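# Place the carton upright on the raised block

## Task

Get the carton onto the top of the raised block so that none of it sticks out past any edge, with the face that was upward at the start still facing up.

## Robot and tools

Robot and scene: two arms, left_arm and right_arm, each ending in a five-finger hand. The right arm has a right hand and the left arm a mirrored left hand. Calibrated base positions in the scene frame: left_arm (-0.030, +0.451, 0) m, right_arm (+0.046, -0.476, 0) m, both nearly unrotated. A post stands on the floor behind the arms and a camera stand sits between them, just behind the bases. A loose object may occasionally get nudged by an outside push. Anything that ends up on the floor, or is set down off the table and left there, fails the job.

Frame: the scene frame has its origin at table-top height, midway between the nominal bases. +z is up, +x points out over the table, and left_arm is on the +y side. Image left and right do not match these arm names. Positions are in metres, orientations are quaternions (w,x,y,z), and velocities are in m/s and rad/s. The hand point is a spot 0.05 m in front of the palm and 0.15 m from the wrist flange. Its +z runs along the straight fingers, which reach 0.06 to 0.07 m past it. Its +y points out of the palm. Its +x runs across the palm away from the thumb on the right hand, and toward the thumb on the left hand. A bracket on the little-finger side of the wrist can strike things. With the fingers level, the wrist may hang lower than the hand and reach the table first.

One row is 28 numbers, each in [-1, 1], and both arms are always included. The order is: left_arm dx, dy, dz, rx, ry, rz; then left hand little, ring, middle, index, thumb_bend, thumb_turn, force_limit, speed; then the same 14 numbers for right_arm. The six pose numbers are an offset, not a pose. They are measured along the scene axes from that arm's Hand target as it stood when the action or call began. 1.0 equals 0.6 m, or 180 degrees for rx, ry, rz, which together form a single rotation vector. An arm rotates about its Hand target position. Six zeros asks nothing new of an arm. The finger numbers are absolute targets: +1 is open or straight and -1 is curled. For thumb_turn, +1 puts the thumb beside the palm and -1 puts it in front of the palm, facing the fingers. force_limit maps linearly from about 0 N at -1 to 10 N at +1, or 15 N for the two thumb motors. speed rises from near zero at -1 to full speed at +0.48 and stays full up to +1. A hand you want unchanged must get the same eight numbers as its last executed row. Holding about 0.035 to 0.065 m thick is possible with the thumb turned in front.

Tools:
- execute_actions(actions, cameras): actions is a list of actions, and each action has up to 15 rows, each lasting 1/30 s. A shorter action keeps its final row until step 15. Every row within one action is measured from the Hand target at that action's start. cameras lists names, "all", or [] for none. An empty actions list returns images and the full state.
- move(target, speed, blend, stop_force, zero, blocking, cameras): drives each hand point in a straight line. target is one row, or a list of up to 15 rows. All of those rows are offsets from the same starting Hand targets, not from the previous row. speed is in m/s, from 0.002 to 3.6, default 0.25. blend is in metres of corner rounding, and 0 means stop at each target. stop_force, from 3 to 120 N, ends an arm's path when its wrist sensor feels that much push against the motion. Use it slowly, with no rotation, and with the same hand numbers in every row. zero (default true) resets the force baseline first. blocking=false returns early but cannot be combined with stop_force. The move ends when all paths finish or after 10 s. The result adds a "move:" line such as done, off_target, moving, held or fault, and limits=paced or limits=held.
- wait(seconds 0 to 3600), stop(), zoom_image(camera, region [x0,y0,x1,y1] in pixels, at most 504 by 504), show_instructions(), zero_wrist_force(arm), finished_scene(scene=1).

Cameras: cam_head_left, cam_head_right, cam_high, cam_left_wrist and cam_right_wrist, each 672x504. The wrist cameras are fisheye. Calibration matrices map scene coordinates into each camera's frame.

Results: for each arm you get end_effector_position, end_effector_quat_wxyz and velocities, plus the Hand target. The Hand target is the last commanded pose after clipping, and the next offsets count from it. The hand point often stops a little short of it. You also get joint positions and torques and the wrist force and torque, expressed along the hand's own axes. hand_measured, hand_stopped_by (moving, target, force, stalled, fault) and hand_load_n use the same six-motor order. A hand_load_n near 0 after a grasp means the object is not held. MOTOR HOT or fault lines warn of stops.

Cautions: commanded orientation is clipped to within 32 degrees of the current one per step. About 150 N of outside force, or the joint torque limits (wrists around 25 N m), trigger a 10 s arm stop. Arms are stiff, so aiming even slightly beyond a firm contact can cause a fault. Approach contact slowly. Close fingers at speed -0.94 or lower for a gentle grip. Never let the two hands or arms press on each other. Set the carton down rather than dropping it, even from a few millimetres. Release it only once it is still. Keep it on the table and avoid fast swings. Finish only when the carton rests on the block by itself, fully on top, with its original face up.

Each tool is called as name([rows], argument=value, ...), one row to a line, values as JSON.

Reference images:

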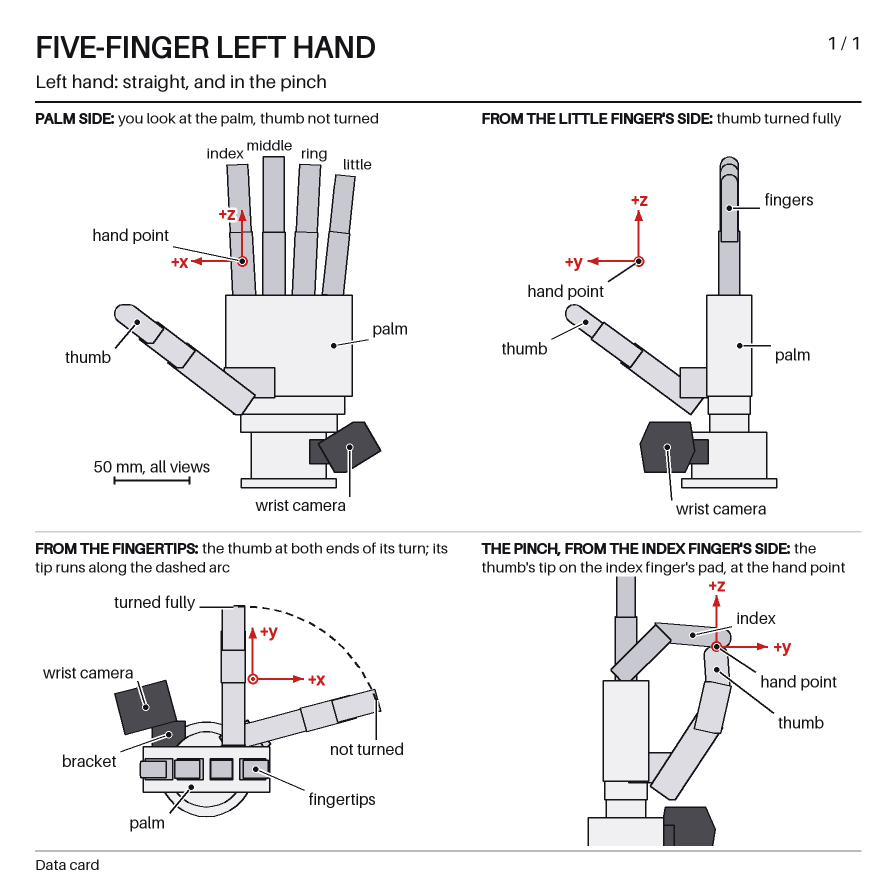

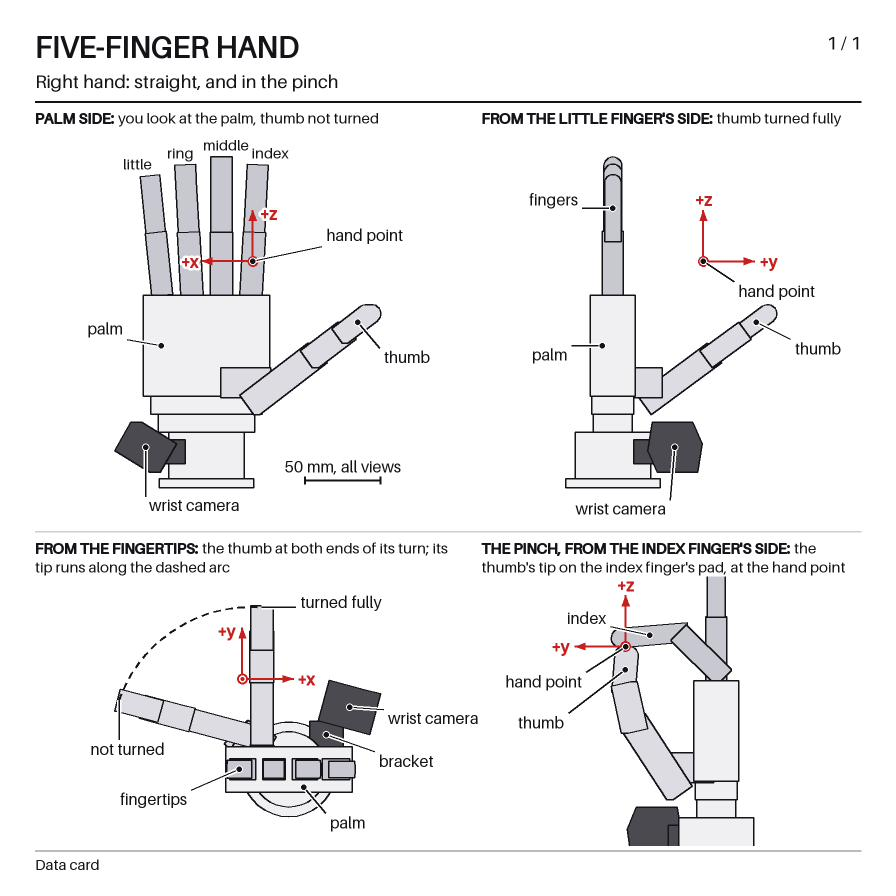

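## Session

execute_actions(actions=[])

Scene clock: 0.00 s.
left_arm: end_effector_position=(+0.6030, +0.1754, +0.1873) hand_measured=(+1.000, +1.000, +1.000, +1.000, +1.000, +1.000) hand_load_n=(+0.0, +0.0, +0.0, +0.0, +0.0, +0.0) hand_stopped_by=(target, target, target, target, target, target) hand_force_limit=0.00 hand_speed=-0.80 end_effector_quat_wxyz=(+0.175, +0.781, +0.501, -0.329) | right_arm: end_effector_position=(+0.3728, -0.4825, +0.2841) hand_measured=(+1.000, +1.000, +1.000, +1.000, +1.000, +1.000) hand_load_n=(+0.0, +0.0, +0.0, +0.0, +0.0, +0.0) hand_stopped_by=(target, target, target, target, target, target) hand_force_limit=0.00 hand_speed=-0.80 end_effector_quat_wxyz=(+0.021, +0.854, +0.519, -0.011)
Joint positions: left_arm=[3.168 -2.549 -0.722 1.247 -0.932 0.604] | right_arm=[-0.304 -1.637 1.775 1.416 1.615 0.215]
Joint velocities: within noise
Joint torques (N m): no reading
Wrist force (N): no reading
Wrist torque (N m): no reading
Wrist force, peak (N): no reading
Hand target: left_arm +0.6030, +0.1754, +0.1873; +0.175, +0.781, +0.501, -0.329 | right_arm +0.3728, -0.4825, +0.2841; +0.021, +0.854, +0.519, -0.011

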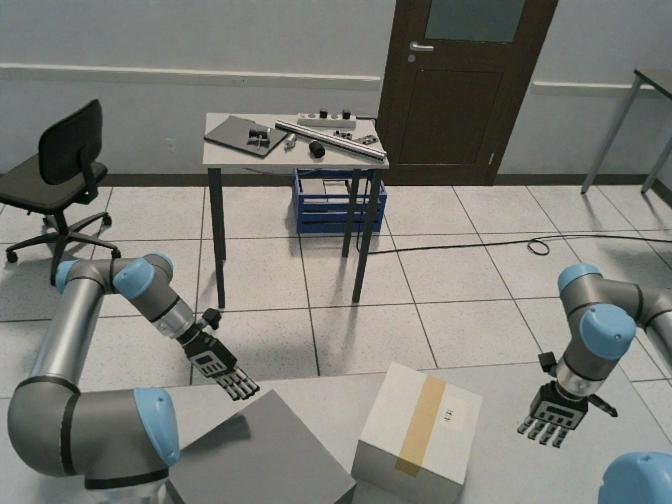

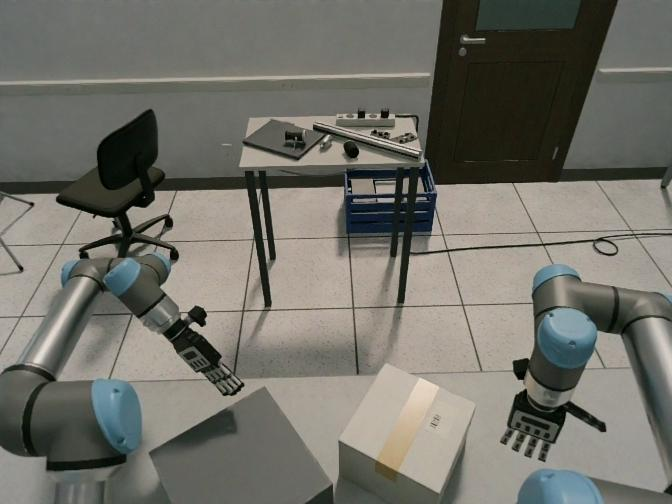

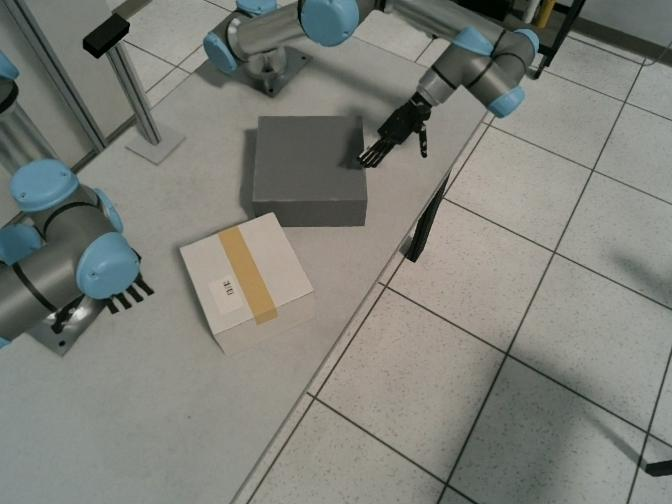

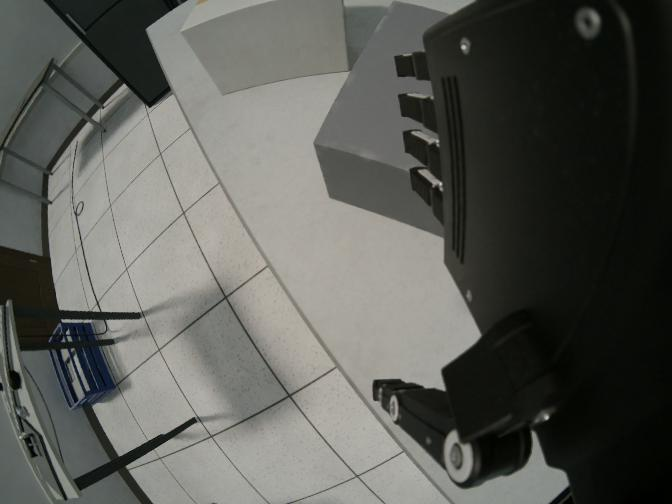

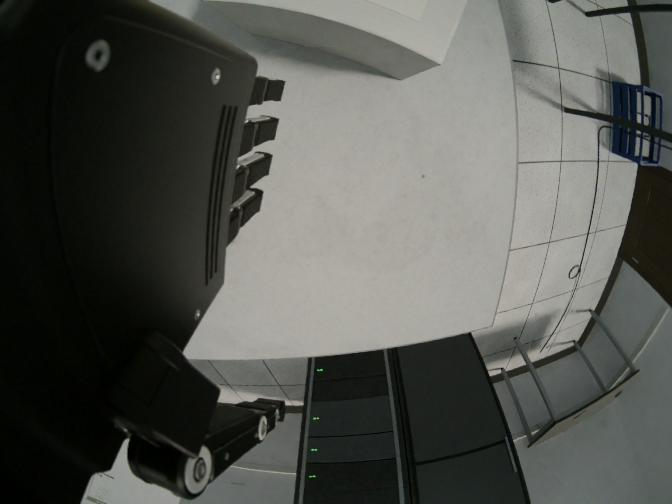

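zoom_image(camera="cam_head_left", region=[130, 330, 530, 504])

zoom_image(camera="cam_head_right", region=[130, 330, 530, 504])

zoom_image(camera="cam_high", region=[150, 80, 450, 380])

Scaled by 1.260 from the camera's image (finer frame: 960x720).

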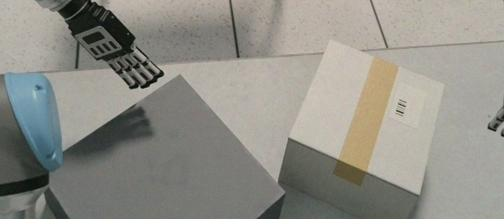

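Scaled by 1.260 from the camera's image (finer frame: 960x720).

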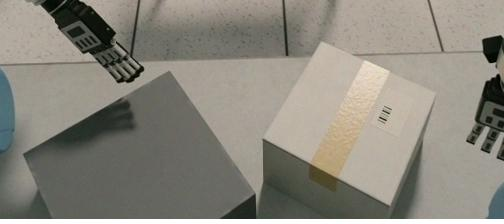

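Scaled by 1.680 from the camera's image (finer frame: 960x720).

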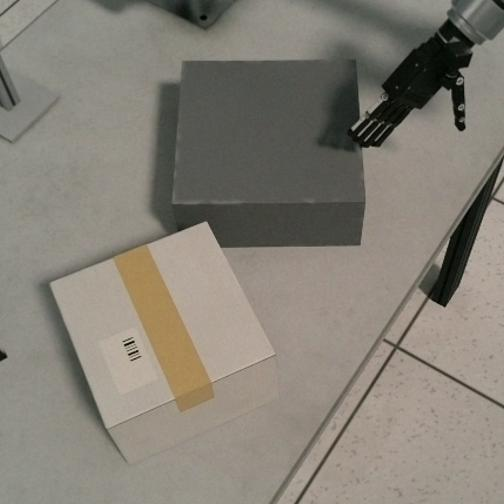

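zoom_image(camera="cam_head_right", region=[480, 340, 620, 480])

zoom_image(camera="cam_head_left", region=[500, 330, 640, 470])

zoom_image(camera="cam_high", region=[60, 230, 180, 350])

Scaled by 3.600 from the camera's image (finer frame: 960x720).

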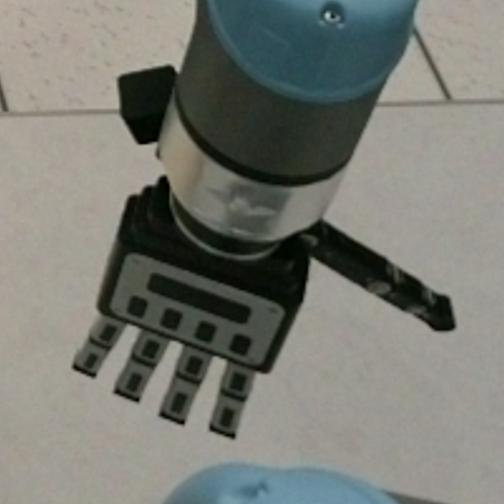

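Scaled by 3.600 from the camera's image (finer frame: 960x720).

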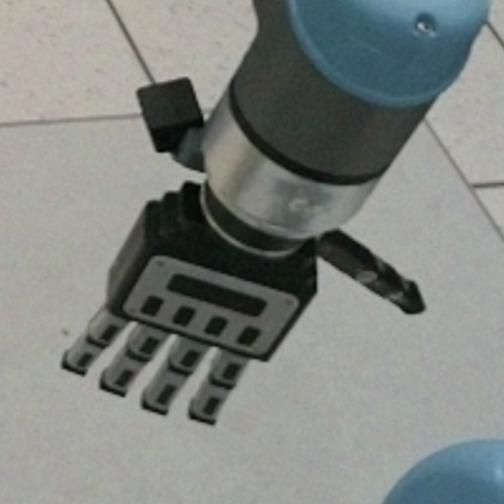

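Scaled by 4.200 from the camera's image (finer frame: 960x720).

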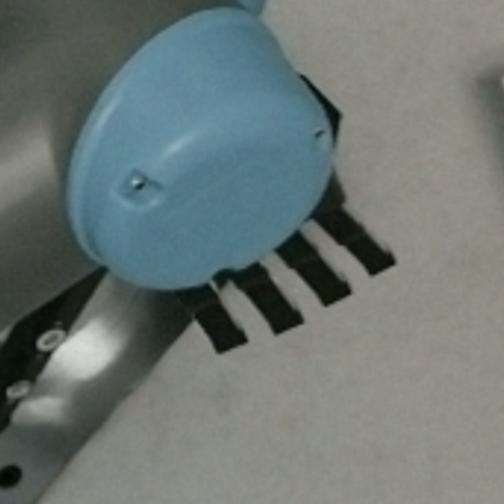

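move(target=[-0.255, -0.092, 0.438, 0, 0, 0, -1, -1, -1, -1, 1, 1, -0.4, 0.0, 0.4537, 0.1542, 0.0, 0.0151, 0.0004, -0.0209, -1, -1, -1, -1, 1, 1, -0.4, 0.0], speed=0.2, cameras=["all"])

Scene clock: 227.73 s.
left_arm: end_effector_position=(+0.4500, +0.1202, +0.4500) hand_measured=(-1.000, -1.000, -1.000, -1.000, +1.000, +1.000) hand_load_n=(+0.0, +0.0, +0.0, +0.0, +0.0, +0.0) hand_stopped_by=(target, target, target, target, target, target) hand_force_limit=-0.40 hand_speed=0.00 end_effector_quat_wxyz=(+0.175, +0.781, +0.501, -0.329) | right_arm: end_effector_position=(+0.6450, -0.3899, +0.2841) hand_measured=(-1.000, +1.000, -1.000, -1.000, +1.000, +1.000) hand_load_n=(+0.0, +0.0, +0.0, +0.5, +0.0, +0.0) hand_stopped_by=(target, fault, target, target, target, target) hand_force_limit=-0.40 hand_speed=0.00 end_effector_quat_wxyz=(+0.000, +0.871, +0.491, +0.001)
Joint positions: left_arm=[3.066 -2.132 -0.761 0.942 -0.89 0.486] | right_arm=[-0.022 -0.863 0.739 1.693 1.571 0.564]
Joint torques (N m): left_arm=[9.68 45.98 15.02 -4.49 -1.87 2.75] | right_arm=[-9.68 -32.97 -32.29 3.53 1.68 -2.85]
Wrist force (N): left_arm=[0.8 -0.1 0.1] | right_arm=[0.0 0.1 0.0]
Wrist torque (N m): left_arm=[0.00 -0.12 0.06] | right_arm=[0.05 0.02 -0.02]
Wrist force, peak (N): left_arm=[1.8 0.9 0.8] | right_arm=[-1.4 -1.4 0.1]
Hand target: left_arm +0.4500, +0.1202, +0.4501; +0.175, +0.781, +0.501, -0.329 | right_arm +0.6451, -0.3900, +0.2841; +0.000, +0.871, +0.491, +0.001
Off the commanded pose: left_arm 0.000 m, 0 deg | right_arm 0.000 m, 0 deg.
move: done
cam_left_wrist: T_world_to_cam=[[-0.82197, 0.56103, -0.09803, 0.34275], [0.56904, 0.80185, -0.18226, -0.28231], [-0.02365, -0.2056, -0.97835, 0.58824]] pos_world=[0.45628, 0.15502, 0.55765]
cam_right_wrist: T_world_to_cam=[[0.962, -0.26923, -0.04548, -0.70719], [-0.21881, -0.85977, 0.46142, -0.31579], [-0.16333, -0.43394, -0.88601, 0.30853]] pos_world=[0.66161, -0.32802, 0.38691]

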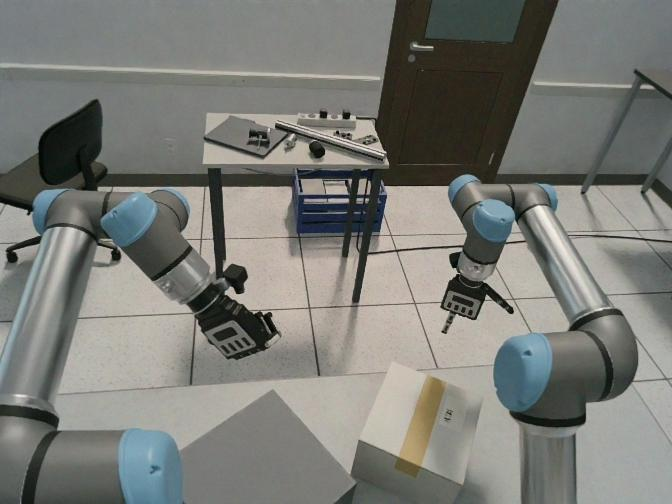

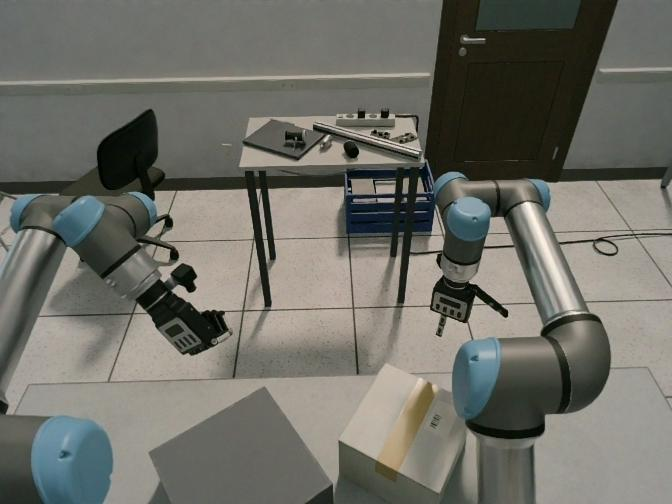

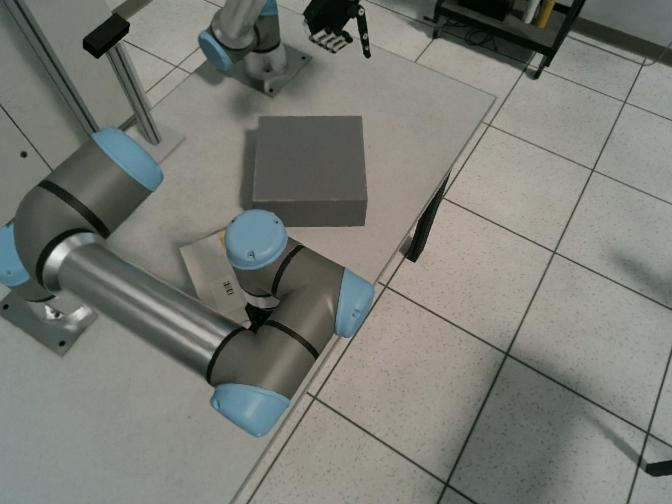

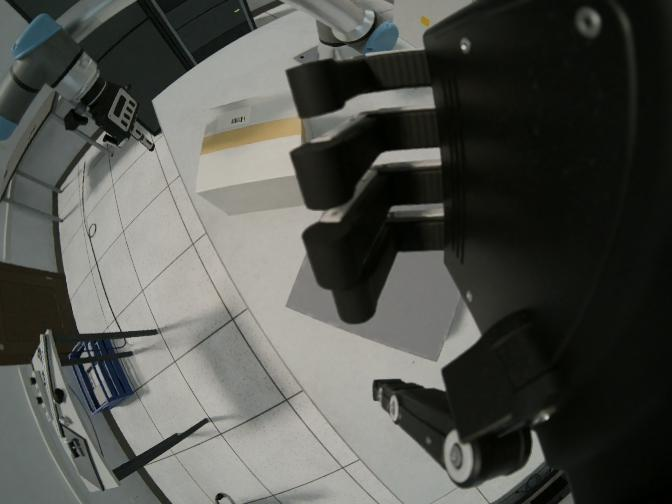

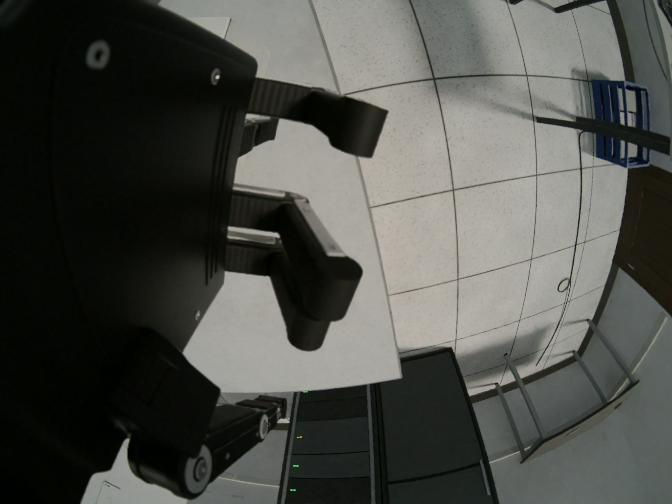

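move(target=[0.0833, -0.0868, 0, -0.2661, 0, 0.1248, -1, -1, -1, -1, 1, 1, -0.4, 0.0, 0, 0, -0.2233, 0, 0, 0, -1, -1, -1, -1, 1, 1, -0.4, 0.0], speed=0.25, cameras=["cam_head_left", "cam_head_right", "cam_high"])

Scene clock: 251.70 s.
left_arm: end_effector_position=(+0.4999, +0.0680, +0.4500) hand_measured=(-1.000, -1.000, -1.000, -1.000, +1.000, +1.000) hand_load_n=(+0.0, +0.0, +0.0, +0.0, +0.0, +0.0) hand_stopped_by=(target, target, target, target, target, target) hand_force_limit=-0.40 hand_speed=0.00 end_effector_quat_wxyz=(+0.534, +0.533, +0.464, -0.464) | right_arm: end_effector_position=(+0.6450, -0.3900, +0.1501) hand_measured=(-1.000, +1.000, -1.000, -1.000, +1.000, +1.000) hand_load_n=(+0.0, +0.0, +0.0, +0.0, +0.0, +0.0) hand_stopped_by=(target, fault, target, target, target, target) hand_force_limit=-0.40 hand_speed=0.00 end_effector_quat_wxyz=(+0.000, +0.871, +0.491, +0.000)
Joint positions: left_arm=[3.147 -2.006 -1.47 1.341 0 0.704] | right_arm=[-0.022 -0.846 1.054 1.362 1.571 0.564]
Joint torques (N m): left_arm=[9.15 43.88 15.67 -3.69 4.4 -1.33] | right_arm=[-0.72 -53.78 -31.89 2.26 -1.2 -0.63]
Wrist force (N): left_arm=[-0.2 0.0 0.1] | right_arm=[-0.3 -0.3 -0.1]
Wrist torque (N m): left_arm=[0.02 0.13 0.04] | right_arm=[-0.01 0.07 -0.05]
Wrist force, peak (N): left_arm=[0.9 0.0 0.2] | right_arm=[-0.4 -0.1 -0.8]
Hand target: left_arm +0.5000, +0.0681, +0.4501; +0.534, +0.533, +0.464, -0.464 | right_arm +0.6451, -0.3900, +0.1501; +0.000, +0.871, +0.491, +0.001
Off the commanded pose: left_arm 0.000 m, 0 deg | right_arm 0.000 m, 0 deg.
move: done

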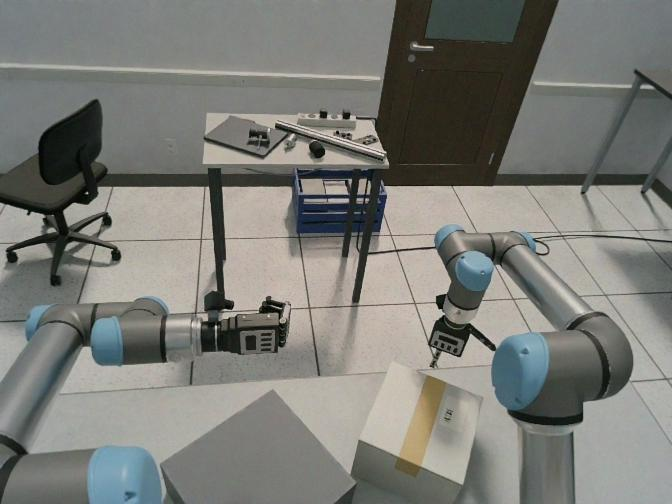

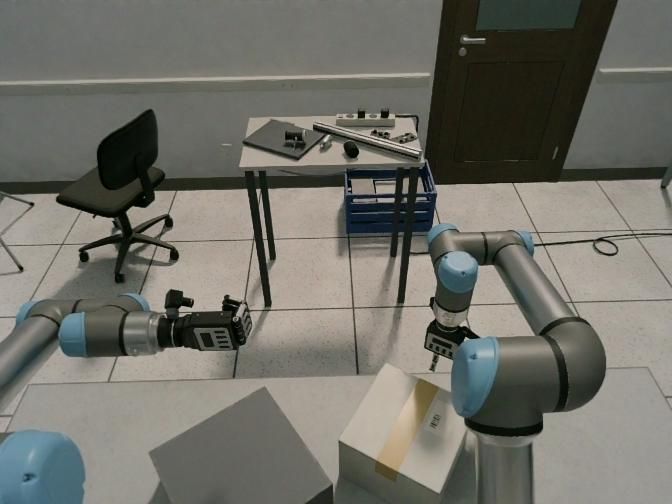

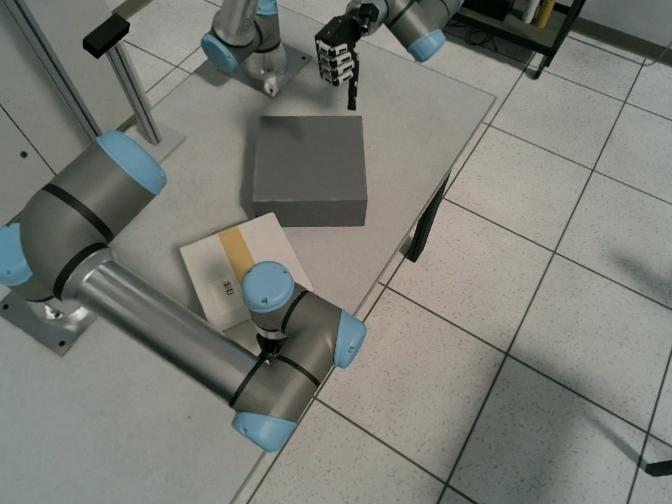

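zoom_image(camera="cam_head_left", region=[400, 290, 500, 390])

zoom_image(camera="cam_head_right", region=[400, 290, 500, 390])

zoom_image(camera="cam_high", region=[230, 280, 310, 380])

Scaled by 5.040 from the camera's image (finer frame: 960x720).

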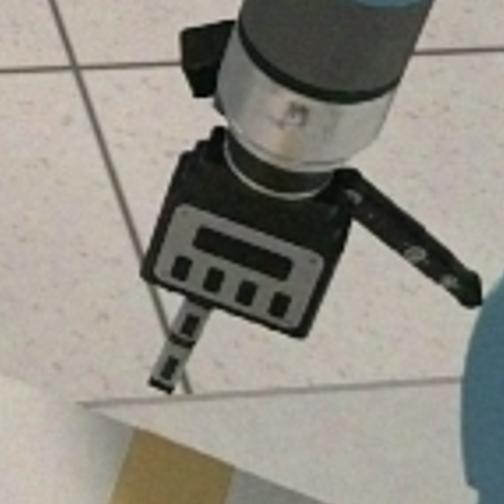

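Scaled by 5.040 from the camera's image (finer frame: 960x720).

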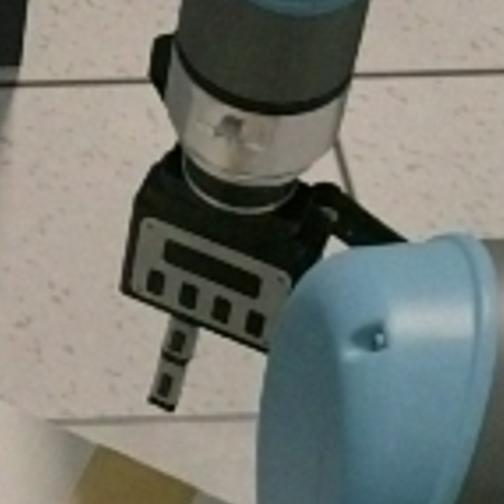

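Scaled by 5.040 from the camera's image (finer frame: 960x720).

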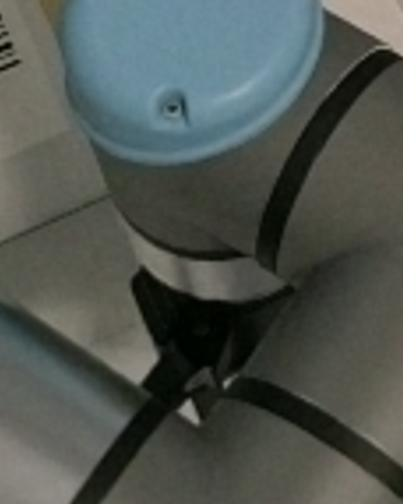

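move(target=[0, 0, 0, -0.2152, -0.0012, 0.1362, -1, -1, -1, -1, 1, 1, -0.4, 0.0, 0, 0, 0, 0, 0, 0, -1, -1, -1, -1, 1, 1, -0.4, 0.0], speed=0.25, cameras=["cam_head_left", "cam_high"])

Scene clock: 279.23 s.
left_arm: end_effector_position=(+0.5000, +0.0681, +0.4500) hand_measured=(-1.000, -1.000, -1.000, -1.000, +1.000, +1.000) hand_load_n=(+0.0, +0.0, +0.0, +0.0, +0.0, +0.0) hand_stopped_by=(target, target, target, target, target, target) hand_force_limit=-0.40 hand_speed=0.00 end_effector_quat_wxyz=(+0.765, +0.220, +0.385, -0.468) end_effector_velocity=(+0.001, +0.001, +0.000) end_effector_angular_velocity=(-0.003, +0.001, +0.004) | right_arm: end_effector_position=(+0.6451, -0.3900, +0.1501) hand_measured=(-1.000, +1.000, -1.000, -1.000, +1.000, +1.000) hand_load_n=(+0.0, +0.0, +0.0, +0.0, +0.0, +0.0) hand_stopped_by=(target, fault, target, target, target, target) hand_force_limit=-0.40 hand_speed=0.00 end_effector_quat_wxyz=(+0.000, +0.871, +0.491, +0.001)
Joint positions: left_arm=[2.926 -2.079 -1.838 1.634 0.933 0.938] | right_arm=[-0.022 -0.846 1.054 1.362 1.571 0.564]
Joint velocities: left_arm=[0.001 -0.001 0 0 0.005 0.001] | right_arm=[within noise]
Joint torques (N m): left_arm=[-3.03 37.65 26.08 -2.5 3.28 -2.05] | right_arm=[0.87 -52.66 -31.26 1.07 -1.25 -2.69]
Wrist force (N): left_arm=[-0.2 0.0 0.2] | right_arm=[-0.3 -0.2 -0.1]
Wrist torque (N m): left_arm=[0.07 0.24 0.05] | right_arm=[0.00 0.06 -0.05]
Wrist force, peak (N): left_arm=[-0.8 0.2 0.2] | right_arm=[0.1 -0.5 -0.3]
Hand target: left_arm +0.5000, +0.0681, +0.4501; +0.765, +0.220, +0.385, -0.468 | right_arm +0.6451, -0.3900, +0.1501; +0.000, +0.871, +0.491, +0.001
Off the commanded pose: left_arm 0.000 m, 0 deg | right_arm 0.000 m, 0 deg.
move: done

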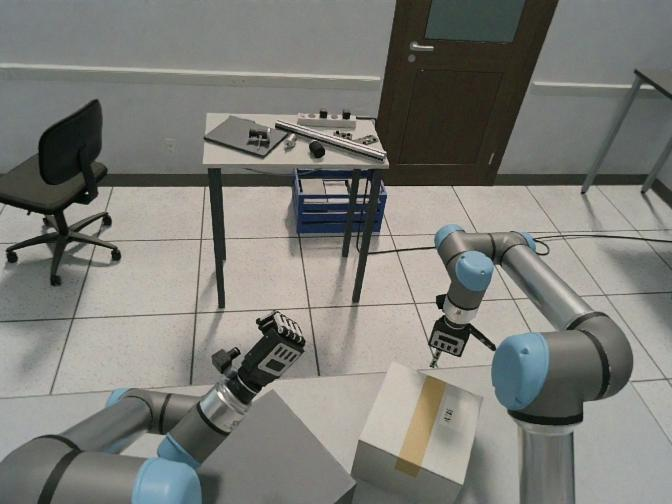

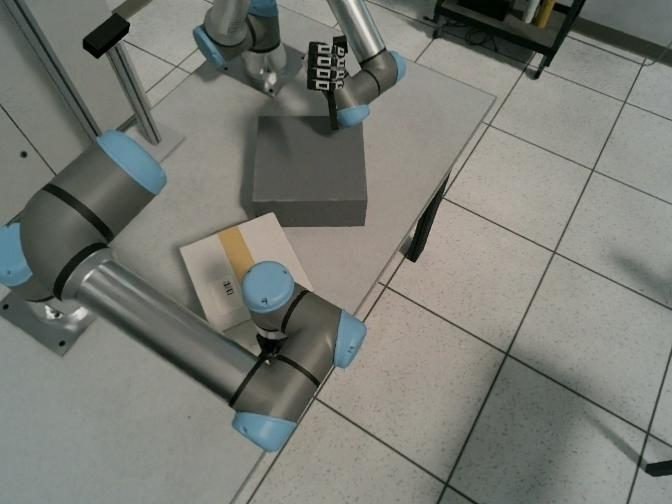

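move(target=[0.0833, 0.0533, 0, 0.0642, 0.4231, 0, -1, -1, -1, -1, 1, 1, -0.4, 0.0, 0, 0, 0, 0, 0, 0, -1, -1, -1, -1, 1, 1, -0.4, 0.0], speed=0.3, cameras=["cam_head_left"])

Scene clock: 304.77 s.
left_arm: end_effector_position=(+0.5500, +0.1001, +0.4500) hand_measured=(-1.000, -1.000, -1.000, -1.000, +1.000, +1.000) hand_load_n=(+0.0, +0.0, +0.0, +0.0, +0.0, +0.0) hand_stopped_by=(target, target, target, target, target, target) hand_force_limit=-0.40 hand_speed=0.00 end_effector_quat_wxyz=(+0.341, -0.045, +0.816, -0.465) end_effector_velocity=(-0.001, -0.001, -0.001) end_effector_angular_velocity=(+0.001, +0.004, -0.001) | right_arm: end_effector_position=(+0.6451, -0.3900, +0.1501) hand_measured=(-1.000, +1.000, -1.000, -1.000, +1.000, +1.000) hand_load_n=(+0.0, +0.0, +0.0, +0.0, +0.0, +0.0) hand_stopped_by=(target, fault, target, target, target, target) hand_force_limit=-0.40 hand_speed=0.00 end_effector_quat_wxyz=(+0.000, +0.871, +0.491, +0.001)
Joint positions: left_arm=[3.019 -1.645 -1.698 -0.252 0.867 0.884] | right_arm=[-0.022 -0.846 1.054 1.362 1.571 0.564]
Joint velocities: left_arm=[-0.002 0.001 -0.001 -0.005 0.001 0] | right_arm=[within noise]
Joint torques (N m): left_arm=[-10.22 35.44 25.81 -0.52 1.95 -2.47] | right_arm=[1.12 -49.81 -30.58 2.4 -1.25 -2.58]
Wrist force (N): left_arm=[0.3 0.2 0.2] | right_arm=[-0.1 -0.2 0.0]
Wrist torque (N m): left_arm=[0.15 0.05 0.10] | right_arm=[-0.01 0.03 -0.03]
Wrist force, peak (N): left_arm=[0.1 0.6 0.8] | right_arm=[-0.5 -0.4 0.3]
Hand target: left_arm +0.5499, +0.1001, +0.4501; +0.341, -0.045, +0.816, -0.465 | right_arm +0.6451, -0.3900, +0.1501; +0.000, +0.871, +0.491, +0.001
Off the commanded pose: left_arm 0.000 m, 0 deg | right_arm 0.000 m, 0 deg.
move: done

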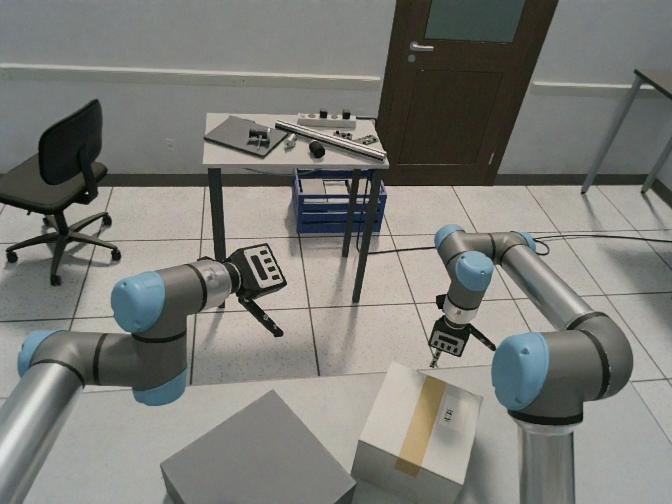

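move(target=[-0.25, -0.1668, -0.1667, 0.1664, 0.3678, 0.2530, -1, -1, -1, -1, 1, 1, -0.4, 0.0, 0, 0, 0, 0, 0, 0, -1, -1, -1, -1, 1, 1, -0.4, 0.0], speed=0.3, cameras=["cam_head_left", "cam_head_right", "cam_high"])

Scene clock: 313.70 s.
left_arm: end_effector_position=(+0.3999, +0.0000, +0.3501) hand_measured=(-1.000, -1.000, -1.000, -1.000, +1.000, +1.000) hand_load_n=(+0.0, +0.0, +0.0, +0.0, +0.0, +0.5) hand_stopped_by=(target, target, target, target, target, target) hand_force_limit=-0.40 hand_speed=0.00 end_effector_quat_wxyz=(+0.000, -0.490, +0.871, +0.000) | right_arm: end_effector_position=(+0.6451, -0.3900, +0.1501) hand_measured=(-1.000, +1.000, -1.000, -1.000, +1.000, +1.000) hand_load_n=(+0.0, +0.0, +0.0, +0.0, +0.0, +0.0) hand_stopped_by=(target, fault, target, target, target, target) hand_force_limit=-0.40 hand_speed=0.00 end_effector_quat_wxyz=(+0.000, +0.871, +0.491, +0.001)
Joint positions: left_arm=[2.603 -1.988 -1.027 -1.696 1.571 0.002] | right_arm=[-0.022 -0.846 1.054 1.362 1.571 0.564]
Joint torques (N m): left_arm=[10 37.24 18.13 0.33 2.39 -2.29] | right_arm=[3.02 -47.16 -29.65 3.62 -1.23 -2.58]
Wrist force (N): left_arm=[0.4 -0.3 -0.5] | right_arm=[-0.1 -0.1 0.0]
Wrist torque (N m): left_arm=[0.02 -0.10 -0.05] | right_arm=[0.02 0.03 -0.03]
Wrist force, peak (N): left_arm=[1.1 0.1 -0.5] | right_arm=[-0.3 -0.5 0.0]
Hand target: left_arm +0.3999, +0.0000, +0.3501; +0.000, -0.491, +0.871, +0.000 | right_arm +0.6451, -0.3900, +0.1501; +0.000, +0.871, +0.491, +0.001
Off the commanded pose: left_arm 0.000 m, 0 deg | right_arm 0.000 m, 0 deg.
move: done

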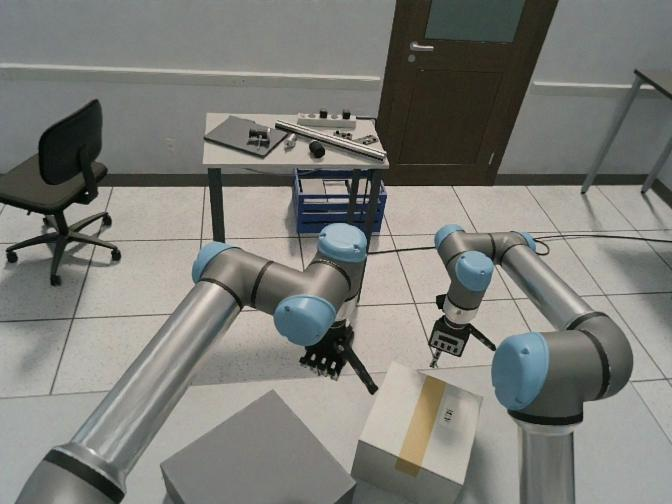

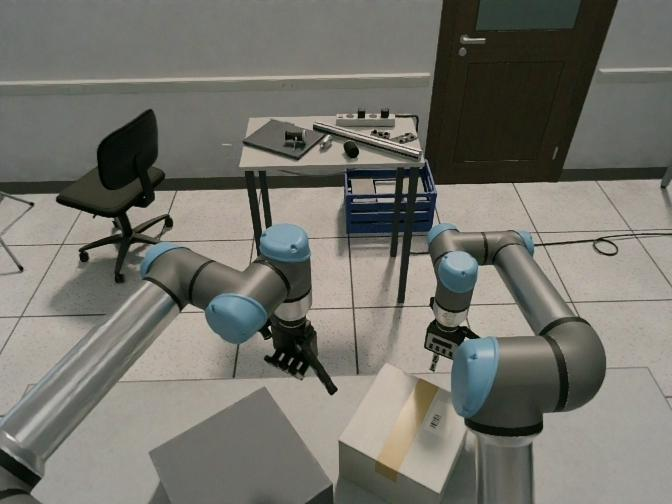

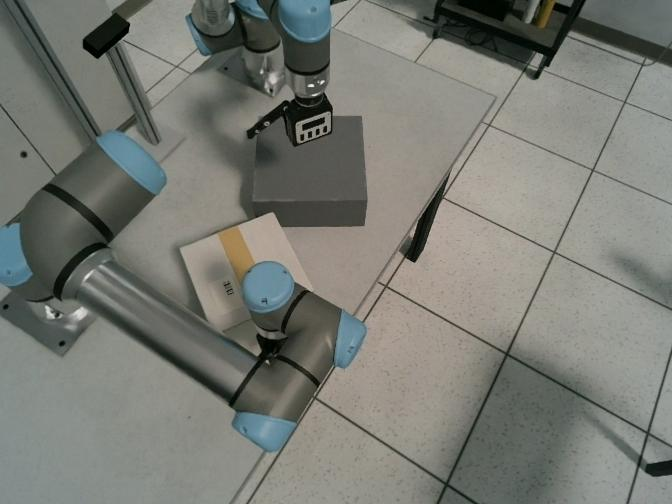

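zoom_image(camera="cam_head_left", region=[330, 344, 490, 504])

zoom_image(camera="cam_head_right", region=[320, 344, 480, 504])

zoom_image(camera="cam_high", region=[170, 200, 330, 360])

Scaled by 3.150 from the camera's image (finer frame: 960x720).

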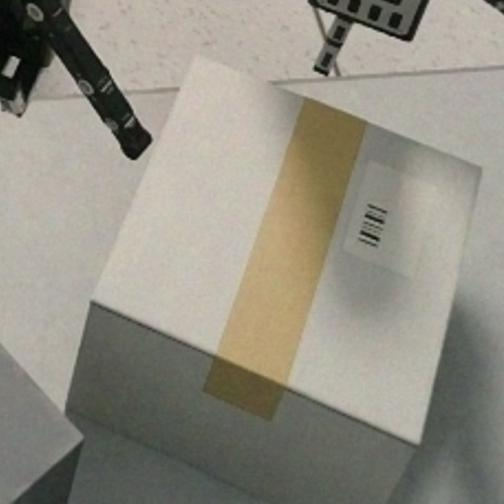

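Scaled by 3.150 from the camera's image (finer frame: 960x720).

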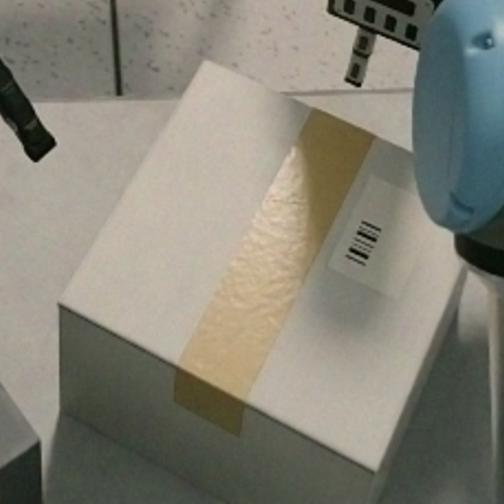

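Scaled by 3.150 from the camera's image (finer frame: 960x720).

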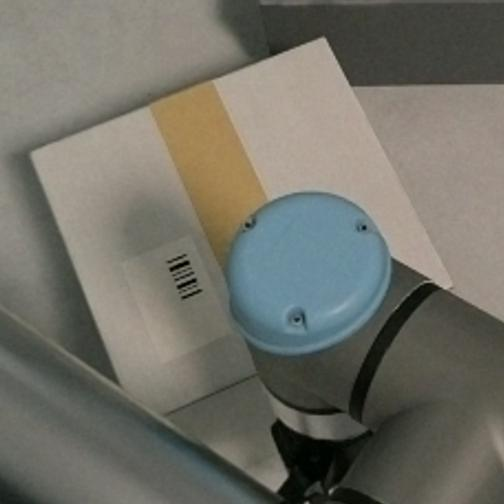

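zoom_image(camera="cam_high", region=[240, 60, 350, 170])

zoom_image(camera="cam_head_left", region=[270, 290, 390, 410])

zoom_image(camera="cam_head_right", region=[240, 290, 360, 410])

Scaled by 4.582 from the camera's image (finer frame: 960x720).

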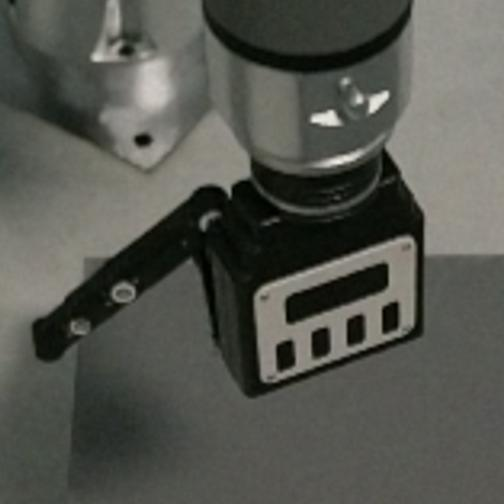

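Scaled by 4.200 from the camera's image (finer frame: 960x720).

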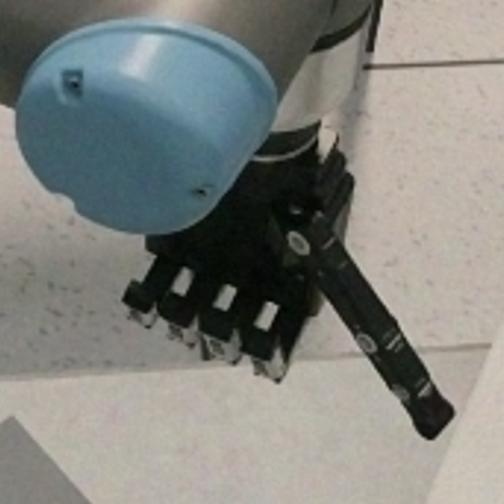

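Scaled by 4.200 from the camera's image (finer frame: 960x720).

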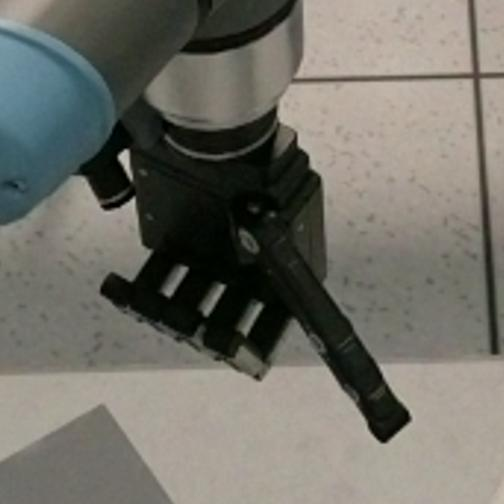

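move(target=[-0.3167, -0.215, -0.3167, 0, 0, 0, -1, -1, -1, -1, 1, 1, -0.4, 0.0, 0, 0, -0.1083, 0, 0, 0, -1, -1, -1, -1, 1, 1, -0.4, 0.0], speed=0.2, cameras=["all"])

Scene clock: 351.37 s.
left_arm: end_effector_position=(+0.2100, -0.1289, +0.1601) hand_measured=(-1.000, -1.000, -1.000, -1.000, +1.000, +1.000) hand_load_n=(+0.5, +0.5, +0.0, +0.0, +0.0, +0.0) hand_stopped_by=(target, target, target, target, target, target) hand_force_limit=-0.40 hand_speed=0.00 end_effector_quat_wxyz=(+0.000, -0.491, +0.871, +0.000) | right_arm: end_effector_position=(+0.6450, -0.3900, +0.0850) hand_measured=(-1.000, +1.000, -1.000, -1.000, +1.000, +1.000) hand_load_n=(+0.5, +0.0, +0.0, +0.0, +0.0, +0.0) hand_stopped_by=(target, fault, target, target, target, target) hand_force_limit=-0.40 hand_speed=0.00 end_effector_quat_wxyz=(+0.000, +0.871, +0.491, +0.000)
Joint positions: left_arm=[2.262 -2.007 -1.492 -1.213 1.571 -0.339] | right_arm=[-0.022 -0.8 1.144 1.226 1.571 0.564]
Joint torques (N m): left_arm=[-8.12 39.96 27.59 2.62 2.25 0.51] | right_arm=[4.97 -54.8 -30.24 3.62 -1.02 -1.11]
Wrist force (N): left_arm=[0.8 -0.3 -0.8] | right_arm=[-0.5 -0.3 0.1]
Wrist torque (N m): left_arm=[0.04 -0.21 -0.03] | right_arm=[-0.04 0.08 -0.05]
Wrist force, peak (N): left_arm=[2.1 0.5 0.5] | right_arm=[-0.3 -0.1 -0.7]
Hand target: left_arm +0.2099, -0.1290, +0.1600; +0.000, -0.491, +0.871, +0.000 | right_arm +0.6451, -0.3900, +0.0852; +0.000, +0.871, +0.491, +0.001
Off the commanded pose: left_arm 0.000 m, 0 deg | right_arm 0.000 m, 0 deg.
move: done
cam_left_wrist: T_world_to_cam=[[0.72598, -0.68766, -0.00908, -0.24344], [-0.57299, -0.61211, 0.54498, -0.05773], [-0.38032, -0.39044, -0.8384, 0.27631]] pos_world=[0.24873, -0.09486, 0.26091]
cam_right_wrist: T_world_to_cam=[[0.96197, -0.26931, -0.04577, -0.71619], [-0.21873, -0.85974, 0.46152, -0.22398], [-0.16364, -0.43396, -0.88595, 0.13231]] pos_world=[0.66161, -0.32802, 0.18781]

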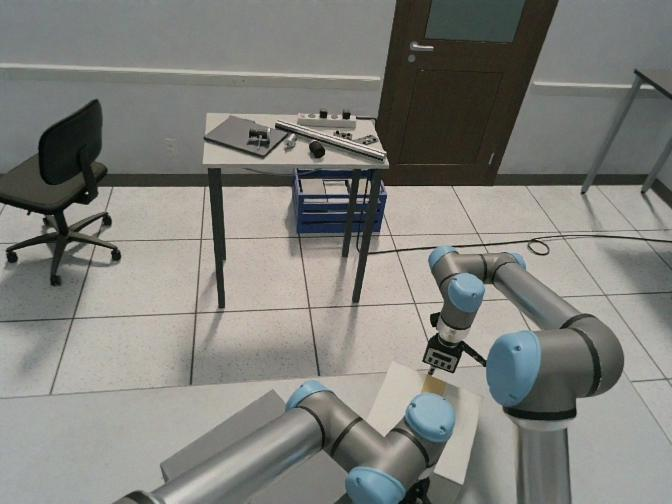

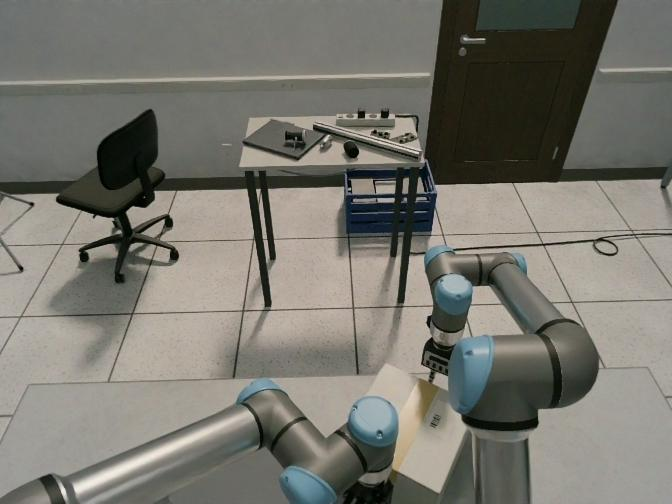

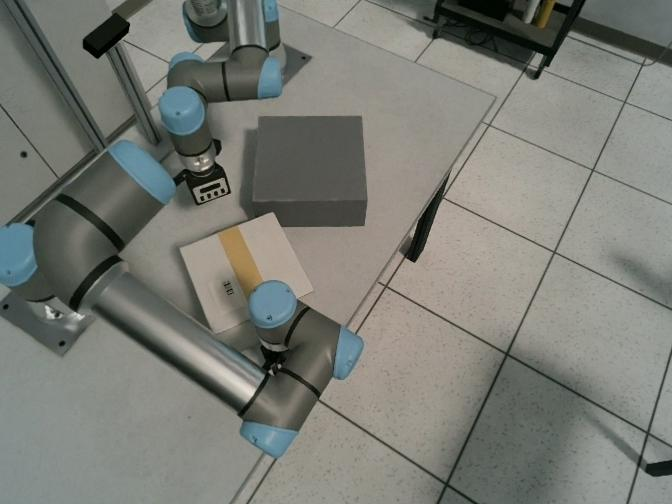

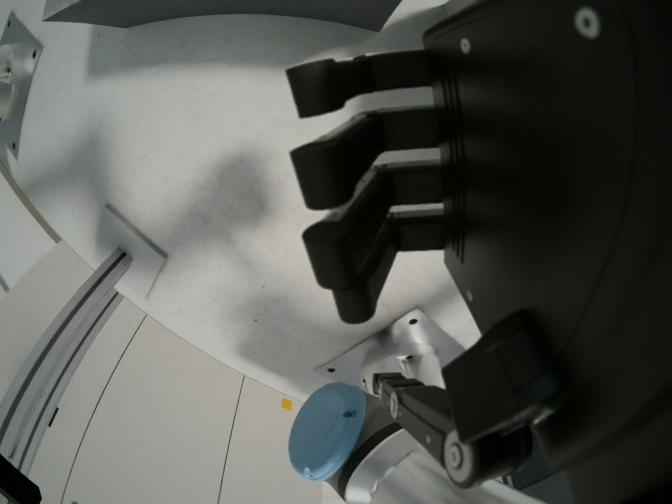

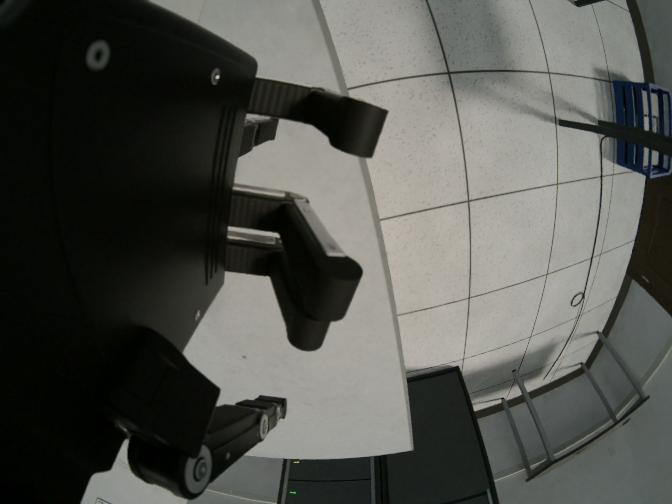

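zoom_image(camera="cam_high", region=[160, 130, 260, 230])

zoom_image(camera="cam_head_left", region=[390, 310, 500, 420])

zoom_image(camera="cam_high", region=[210, 270, 310, 390])

Scaled by 5.040 from the camera's image (finer frame: 960x720).

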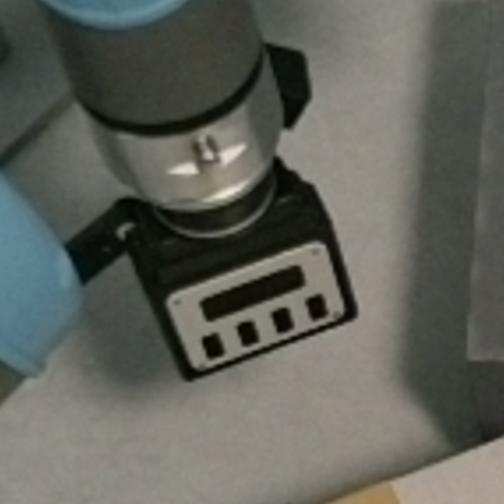

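Scaled by 4.582 from the camera's image (finer frame: 960x720).

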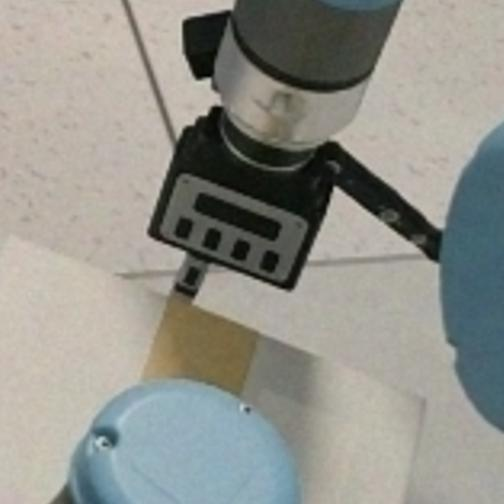

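Scaled by 4.200 from the camera's image (finer frame: 960x720).

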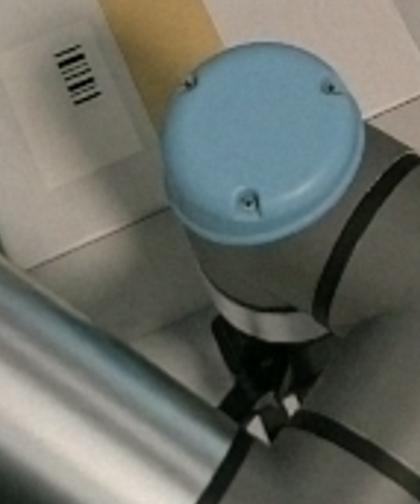

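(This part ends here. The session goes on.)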